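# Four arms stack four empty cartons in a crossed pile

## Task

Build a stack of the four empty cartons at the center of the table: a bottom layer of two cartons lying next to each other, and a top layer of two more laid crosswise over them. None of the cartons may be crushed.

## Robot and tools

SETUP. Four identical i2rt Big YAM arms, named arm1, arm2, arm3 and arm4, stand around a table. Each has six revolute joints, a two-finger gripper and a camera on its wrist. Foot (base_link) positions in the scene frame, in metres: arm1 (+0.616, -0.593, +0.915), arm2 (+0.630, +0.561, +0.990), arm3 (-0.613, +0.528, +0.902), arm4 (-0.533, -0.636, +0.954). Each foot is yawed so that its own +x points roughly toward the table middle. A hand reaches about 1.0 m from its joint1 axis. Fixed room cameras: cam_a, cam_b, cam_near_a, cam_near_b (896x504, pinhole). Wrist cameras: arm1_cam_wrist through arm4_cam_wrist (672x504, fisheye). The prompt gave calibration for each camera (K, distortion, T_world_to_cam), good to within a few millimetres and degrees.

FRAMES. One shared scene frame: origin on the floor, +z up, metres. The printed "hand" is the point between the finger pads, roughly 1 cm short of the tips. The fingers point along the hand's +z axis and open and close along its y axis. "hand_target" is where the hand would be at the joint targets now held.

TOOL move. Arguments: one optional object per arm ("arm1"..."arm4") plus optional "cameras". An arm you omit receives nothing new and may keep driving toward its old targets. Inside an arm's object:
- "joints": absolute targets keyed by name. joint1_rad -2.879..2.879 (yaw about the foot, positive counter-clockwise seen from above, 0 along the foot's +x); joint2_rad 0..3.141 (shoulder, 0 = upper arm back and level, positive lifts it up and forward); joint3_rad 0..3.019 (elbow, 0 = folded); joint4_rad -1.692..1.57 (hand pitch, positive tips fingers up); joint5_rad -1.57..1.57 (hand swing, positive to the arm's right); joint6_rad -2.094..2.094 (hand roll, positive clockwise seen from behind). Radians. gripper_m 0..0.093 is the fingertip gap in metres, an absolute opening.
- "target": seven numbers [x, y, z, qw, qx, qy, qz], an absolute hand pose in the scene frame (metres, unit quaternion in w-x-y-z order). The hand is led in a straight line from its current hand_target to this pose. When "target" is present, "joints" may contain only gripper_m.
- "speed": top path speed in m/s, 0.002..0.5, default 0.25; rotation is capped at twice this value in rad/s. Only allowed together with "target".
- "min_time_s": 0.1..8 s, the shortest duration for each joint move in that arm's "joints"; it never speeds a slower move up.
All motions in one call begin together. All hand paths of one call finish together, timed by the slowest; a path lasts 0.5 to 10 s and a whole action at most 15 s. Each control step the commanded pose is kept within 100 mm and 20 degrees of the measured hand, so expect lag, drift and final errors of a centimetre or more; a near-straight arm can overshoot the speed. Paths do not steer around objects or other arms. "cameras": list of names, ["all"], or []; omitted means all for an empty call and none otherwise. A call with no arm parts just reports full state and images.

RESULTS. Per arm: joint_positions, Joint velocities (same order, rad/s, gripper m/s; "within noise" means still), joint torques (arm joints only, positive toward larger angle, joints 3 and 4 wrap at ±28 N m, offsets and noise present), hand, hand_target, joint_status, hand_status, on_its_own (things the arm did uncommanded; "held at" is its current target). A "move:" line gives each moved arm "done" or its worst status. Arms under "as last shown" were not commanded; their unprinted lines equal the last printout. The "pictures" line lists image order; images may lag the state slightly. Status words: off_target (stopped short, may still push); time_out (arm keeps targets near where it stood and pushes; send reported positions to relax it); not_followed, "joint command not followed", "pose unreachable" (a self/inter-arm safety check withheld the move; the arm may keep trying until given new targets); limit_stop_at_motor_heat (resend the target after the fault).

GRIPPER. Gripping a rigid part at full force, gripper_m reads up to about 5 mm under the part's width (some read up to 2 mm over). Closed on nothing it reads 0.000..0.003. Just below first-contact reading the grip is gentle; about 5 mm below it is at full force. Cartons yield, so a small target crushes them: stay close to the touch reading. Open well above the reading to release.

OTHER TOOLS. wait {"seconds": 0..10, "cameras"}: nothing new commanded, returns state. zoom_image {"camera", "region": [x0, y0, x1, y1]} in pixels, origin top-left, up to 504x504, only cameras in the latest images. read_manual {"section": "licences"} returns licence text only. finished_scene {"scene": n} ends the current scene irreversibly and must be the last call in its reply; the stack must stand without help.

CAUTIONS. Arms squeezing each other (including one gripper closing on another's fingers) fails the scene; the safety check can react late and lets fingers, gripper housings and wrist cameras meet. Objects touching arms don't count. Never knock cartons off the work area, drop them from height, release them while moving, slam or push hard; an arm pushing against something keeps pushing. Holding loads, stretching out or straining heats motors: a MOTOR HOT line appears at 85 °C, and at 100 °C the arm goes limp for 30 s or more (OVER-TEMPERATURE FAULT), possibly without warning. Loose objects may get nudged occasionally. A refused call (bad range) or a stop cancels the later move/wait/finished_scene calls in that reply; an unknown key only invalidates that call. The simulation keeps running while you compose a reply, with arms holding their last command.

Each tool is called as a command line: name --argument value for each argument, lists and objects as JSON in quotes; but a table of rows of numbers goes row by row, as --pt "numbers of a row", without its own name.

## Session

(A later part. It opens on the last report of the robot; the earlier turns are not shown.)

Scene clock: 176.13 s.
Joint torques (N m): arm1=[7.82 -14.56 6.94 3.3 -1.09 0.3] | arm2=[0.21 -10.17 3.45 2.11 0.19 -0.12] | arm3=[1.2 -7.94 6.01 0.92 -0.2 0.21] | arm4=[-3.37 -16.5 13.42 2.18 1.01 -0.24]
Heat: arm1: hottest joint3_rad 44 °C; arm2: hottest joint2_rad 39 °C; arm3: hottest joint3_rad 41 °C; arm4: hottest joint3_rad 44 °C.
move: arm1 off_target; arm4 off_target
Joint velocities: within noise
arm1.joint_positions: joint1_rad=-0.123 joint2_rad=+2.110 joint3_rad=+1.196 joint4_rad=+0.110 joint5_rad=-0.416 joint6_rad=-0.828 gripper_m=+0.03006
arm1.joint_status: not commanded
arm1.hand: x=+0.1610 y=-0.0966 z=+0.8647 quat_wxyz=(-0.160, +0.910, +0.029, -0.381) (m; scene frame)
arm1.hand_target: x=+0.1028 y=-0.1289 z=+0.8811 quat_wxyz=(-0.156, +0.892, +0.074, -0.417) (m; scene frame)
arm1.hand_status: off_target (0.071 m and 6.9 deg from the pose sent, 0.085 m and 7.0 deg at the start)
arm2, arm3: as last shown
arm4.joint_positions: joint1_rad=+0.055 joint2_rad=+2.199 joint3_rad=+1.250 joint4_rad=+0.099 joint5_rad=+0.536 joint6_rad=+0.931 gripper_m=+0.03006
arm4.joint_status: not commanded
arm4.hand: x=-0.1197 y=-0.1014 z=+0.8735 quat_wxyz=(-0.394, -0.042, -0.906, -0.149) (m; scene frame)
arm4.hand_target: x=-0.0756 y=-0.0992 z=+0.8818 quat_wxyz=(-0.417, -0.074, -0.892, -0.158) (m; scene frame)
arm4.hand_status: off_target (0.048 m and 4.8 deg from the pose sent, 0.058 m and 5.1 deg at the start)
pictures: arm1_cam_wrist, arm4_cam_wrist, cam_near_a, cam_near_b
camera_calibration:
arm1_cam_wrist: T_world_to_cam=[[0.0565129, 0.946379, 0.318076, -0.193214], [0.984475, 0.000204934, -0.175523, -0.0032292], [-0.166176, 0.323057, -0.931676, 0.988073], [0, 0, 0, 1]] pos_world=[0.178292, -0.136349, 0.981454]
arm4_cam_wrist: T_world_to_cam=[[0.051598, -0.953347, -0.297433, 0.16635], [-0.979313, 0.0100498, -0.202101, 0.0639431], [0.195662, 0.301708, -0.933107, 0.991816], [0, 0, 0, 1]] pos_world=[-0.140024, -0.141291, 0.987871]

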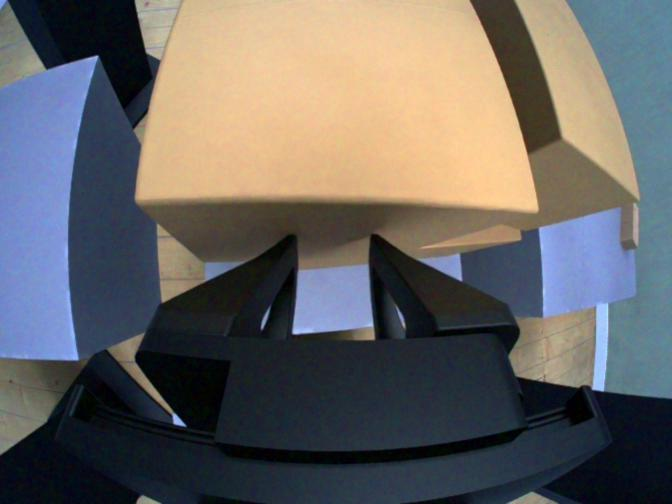

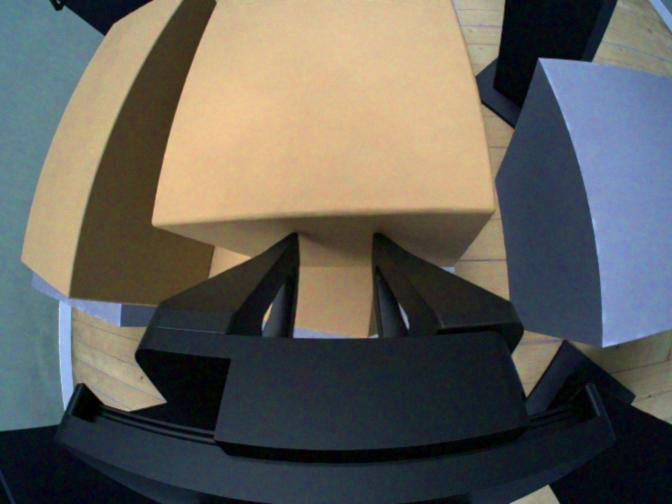

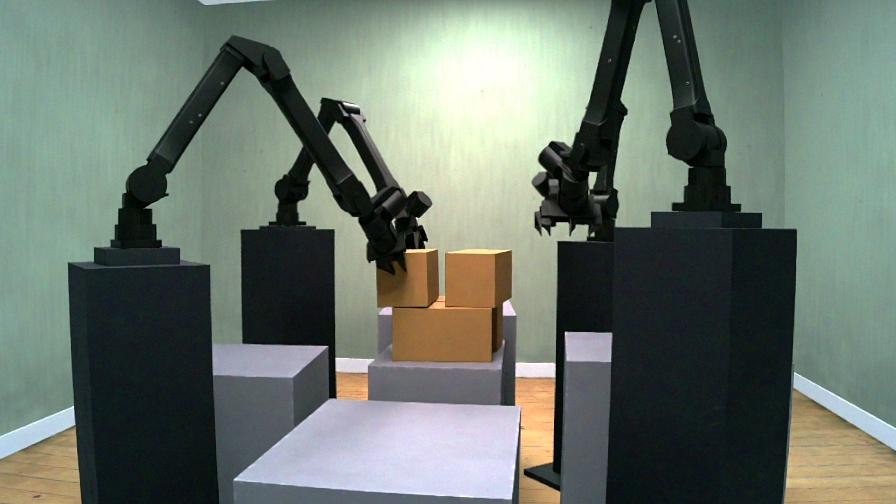

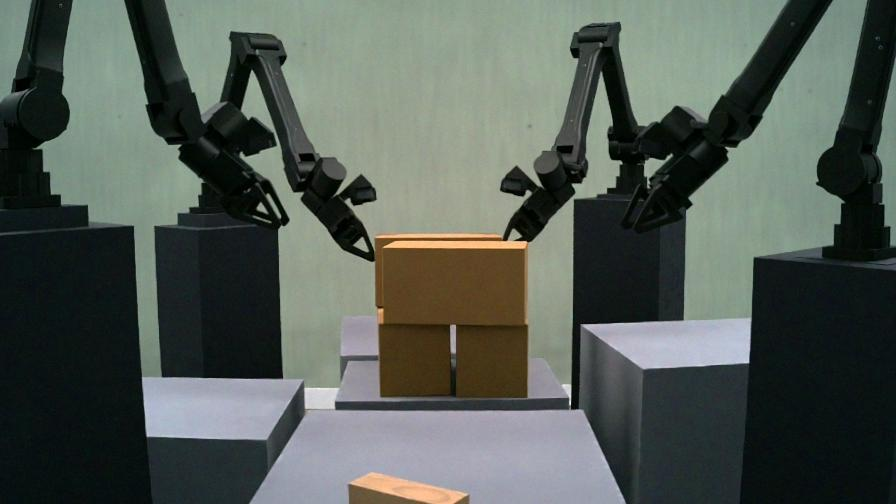

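move --arm1 '{"target":[0.222,-0.105,0.862,-0.158,0.892,0.0736,-0.417],"speed":0.08}' --arm4 '{"target":[-0.180,-0.105,0.868,0.4166,0.0736,0.892,0.158],"speed":0.08}' --cameras '["all"]'

Scene clock: 179.17 s.
Joint torques (N m): arm1=[-1.14 -16.15 3.85 1.88 -0.38 0.07] | arm2=[-0.26 -9.82 3.54 1.92 0.18 -0.08] | arm3=[1.14 -8 6.01 0.95 -0.2 0.21] | arm4=[0.91 -19.31 5.22 1.51 0.56 -0.11]
Heat: arm1: hottest joint3_rad 43 °C; arm2: hottest joint2_rad 39 °C; arm3: hottest joint3_rad 41 °C; arm4: hottest joint3_rad 44 °C.
move: arm1 off_target; arm4 done
Joint velocities: within noise
arm1.joint_positions: joint1_rad=-0.223 joint2_rad=+2.103 joint3_rad=+1.075 joint4_rad=+0.183 joint5_rad=-0.582 joint6_rad=-0.962 gripper_m=+0.03006
arm1.joint_status: not commanded
arm1.hand: x=+0.2189 y=-0.1128 z=+0.8456 quat_wxyz=(-0.140, +0.899, +0.070, -0.410) (m; scene frame)
arm1.hand_target: x=+0.2219 y=-0.1052 z=+0.8617 quat_wxyz=(-0.158, +0.892, +0.074, -0.417) (m; scene frame)
arm1.hand_status: off_target (0.018 m and 2.4 deg from the pose sent, 0.062 m and 6.9 deg at the start)
arm2, arm3: as last shown
arm4.joint_positions: joint1_rad=+0.150 joint2_rad=+2.188 joint3_rad=+1.168 joint4_rad=+0.149 joint5_rad=+0.656 joint6_rad=+1.059 gripper_m=+0.03006
arm4.joint_status: not commanded
arm4.hand: x=-0.1721 y=-0.1055 z=+0.8671 quat_wxyz=(-0.417, -0.074, -0.893, -0.153) (m; scene frame)
arm4.hand_target: x=-0.1798 y=-0.1051 z=+0.8679 quat_wxyz=(-0.417, -0.074, -0.892, -0.158) (m; scene frame)
arm4.hand_status: done (0.008 m and 0.6 deg from the pose sent, 0.061 m and 4.8 deg at the start)
pictures: arm1_cam_wrist, arm2_cam_wrist, arm3_cam_wrist, arm4_cam_wrist, cam_a, cam_b, cam_near_a, cam_near_b
camera_calibration:
arm1_cam_wrist: T_world_to_cam=[[-0.0219132, 0.94895, 0.314664, -0.154692], [0.970358, 0.0959561, -0.221805, -0.010678], [-0.240676, 0.300476, -0.922924, 0.991492], [0, 0, 0, 1]] pos_world=[0.2456, -0.1501, 0.96138]
arm2_cam_wrist: T_world_to_cam=[[-0.00255135, 0.999943, 0.0103989, -0.337072], [0.968989, 0.0050416, -0.247054, -0.037875], [-0.247092, 0.00944605, -0.968946, 1.10591], [0, 0, 0, 1]] pos_world=[0.309101, 0.326798, 1.06571]
arm3_cam_wrist: T_world_to_cam=[[-0.000559958, -0.999984, 0.0057152, 0.320458], [-0.96482, -0.000962347, -0.262911, -0.0182185], [0.262913, -0.00566135, -0.964803, 1.11291], [0, 0, 0, 1]] pos_world=[-0.309996, 0.326736, 1.06712]
arm4_cam_wrist: T_world_to_cam=[[0.00464125, -0.944412, -0.328732, 0.183204], [-0.967183, 0.0792729, -0.241398, 0.0548322], [0.254038, 0.319065, -0.913051, 0.991796], [0, 0, 0, 1]] pos_world=[-0.199772, -0.147774, 0.979022]

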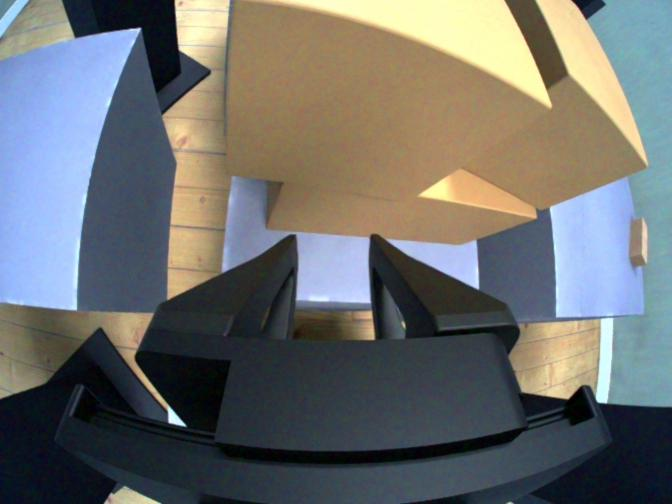

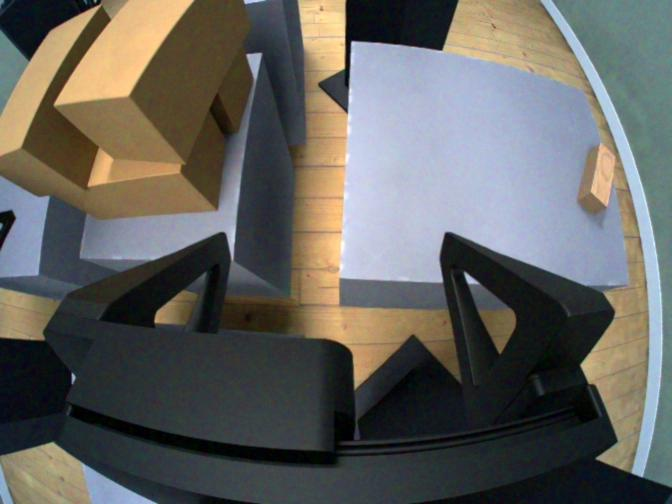

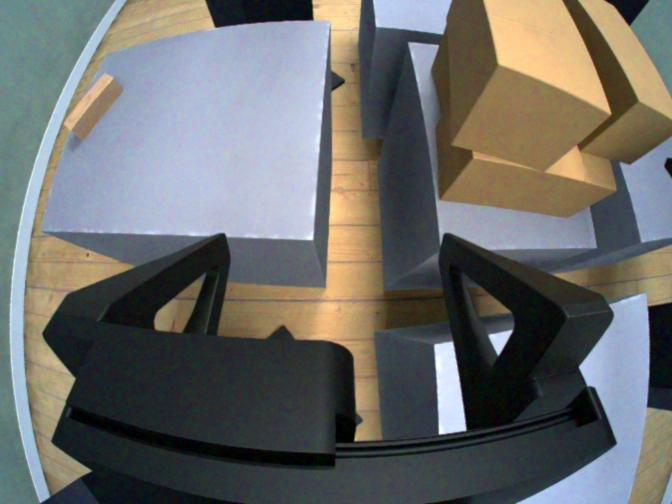

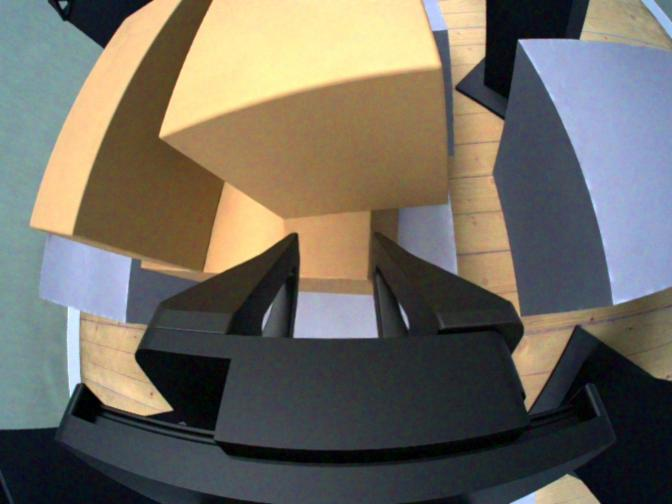

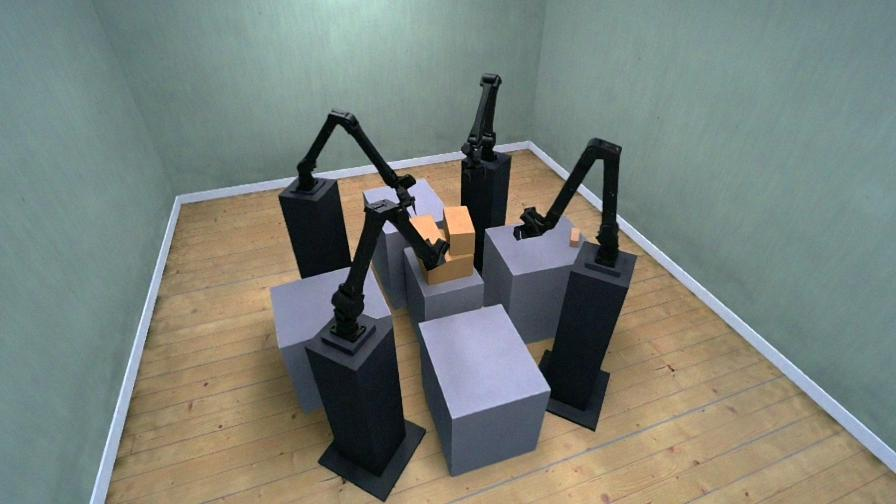

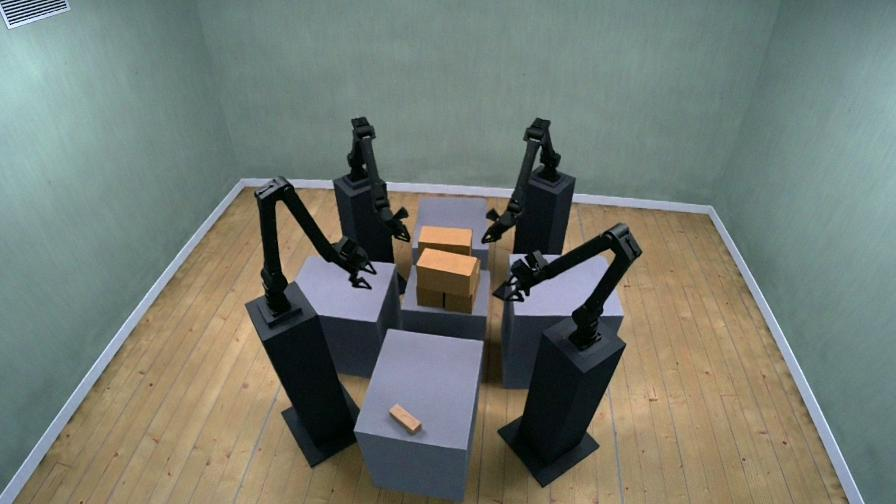

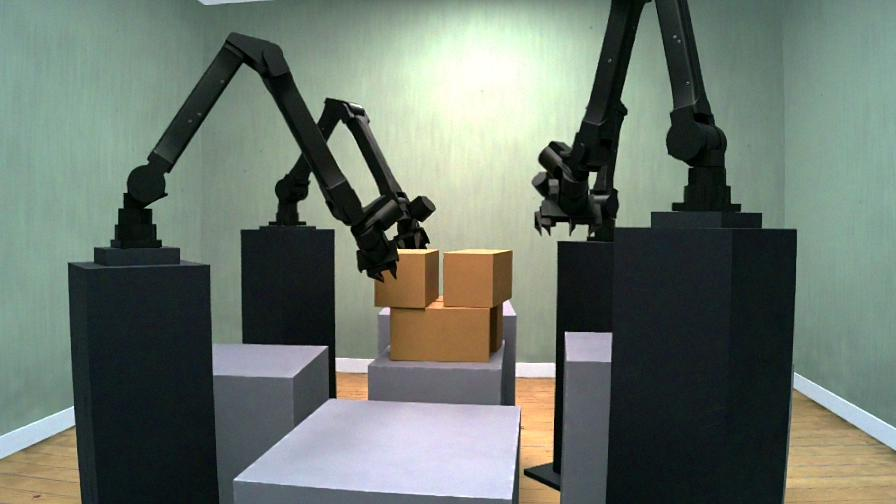

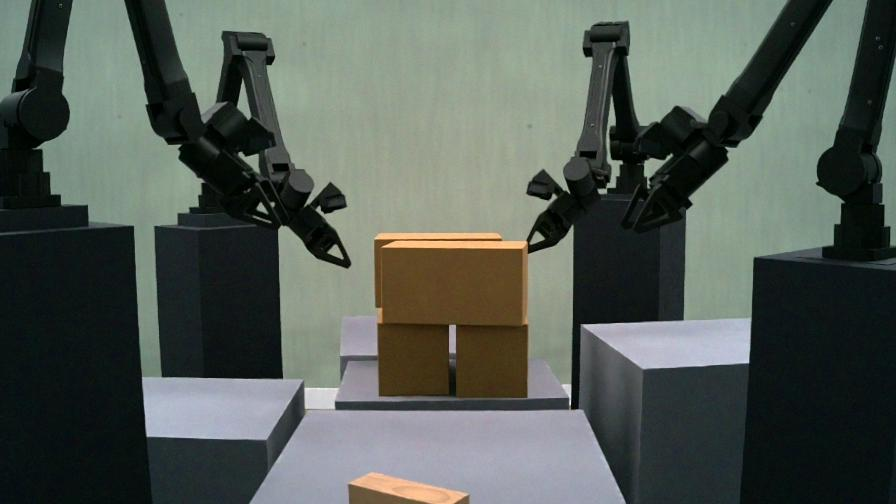

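move --arm1 '{"target":[0.30,-0.20,0.92,-0.158,0.892,0.0736,-0.417],"speed":0.15}' --arm4 '{"target":[-0.27,-0.20,0.92,0.4166,0.0736,0.892,0.158],"speed":0.15}' --cameras '["cam_near_a","cam_near_b"]'

Scene clock: 181.73 s.
Joint torques (N m): arm1=[-1.49 -11.63 3.79 1.01 -0.4 0.06] | arm2=[-0.32 -9.23 3.58 2.15 0.24 -0.1] | arm3=[1.08 -7.82 6 0.91 -0.2 0.21] | arm4=[1.14 -14.39 4.68 0.84 0.62 -0.08]
Heat: arm1: hottest joint3_rad 43 °C; arm2: hottest joint2_rad 39 °C; arm3: hottest joint3_rad 41 °C; arm4: hottest joint3_rad 44 °C.
move: arm1 done; arm4 done
Joint velocities: within noise
arm1.joint_positions: joint1_rad=-0.269 joint2_rad=+1.760 joint3_rad=+0.716 joint4_rad=+0.205 joint5_rad=-0.616 joint6_rad=-1.006 gripper_m=+0.03006
arm1.joint_status: not commanded
arm1.hand: x=+0.2933 y=-0.2029 z=+0.9130 quat_wxyz=(-0.151, +0.893, +0.076, -0.416) (m; scene frame)
arm1.hand_target: x=+0.2999 y=-0.2001 z=+0.9197 quat_wxyz=(-0.158, +0.892, +0.074, -0.417) (m; scene frame)
arm1.hand_status: done (0.010 m and 0.8 deg from the pose sent, 0.140 m and 2.4 deg at the start)
arm2, arm3: as last shown
arm4.joint_positions: joint1_rad=+0.253 joint2_rad=+1.885 joint3_rad=+0.793 joint4_rad=+0.173 joint5_rad=+0.720 joint6_rad=+1.165 gripper_m=+0.03006
arm4.joint_status: not commanded
arm4.hand: x=-0.2615 y=-0.1967 z=+0.9223 quat_wxyz=(-0.420, -0.078, -0.890, -0.161) (m; scene frame)
arm4.hand_target: x=-0.2698 y=-0.2000 z=+0.9199 quat_wxyz=(-0.417, -0.074, -0.892, -0.158) (m; scene frame)
arm4.hand_status: done (0.009 m and 0.7 deg from the pose sent, 0.146 m and 0.6 deg at the start)
pictures: cam_near_a, cam_near_b

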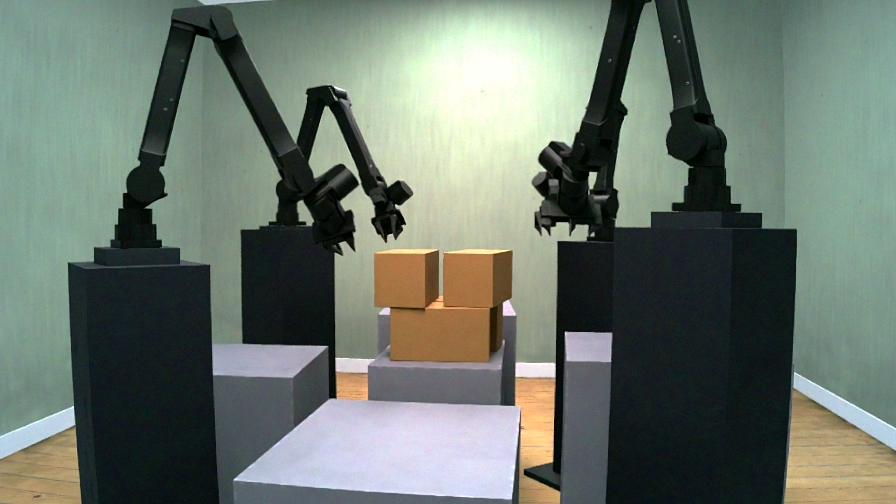

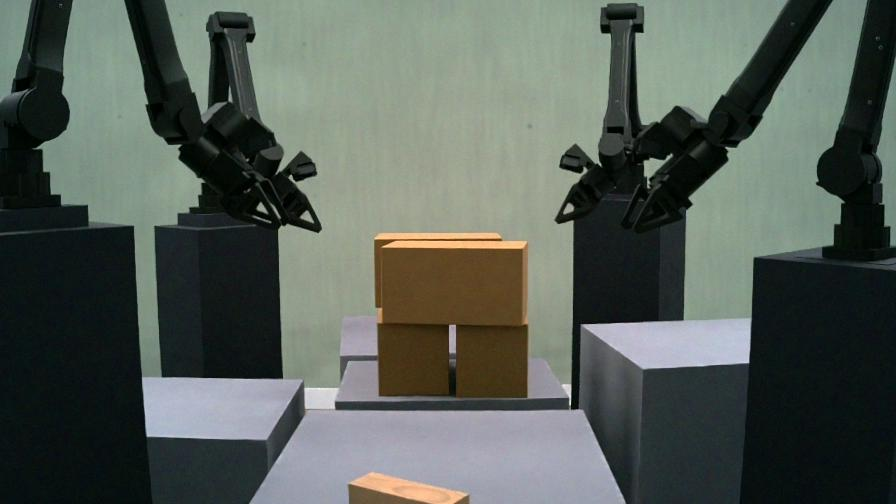

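Stable: two side by side, with two across on top.

finished_scene --scene 2

The scene is finished: the task was done.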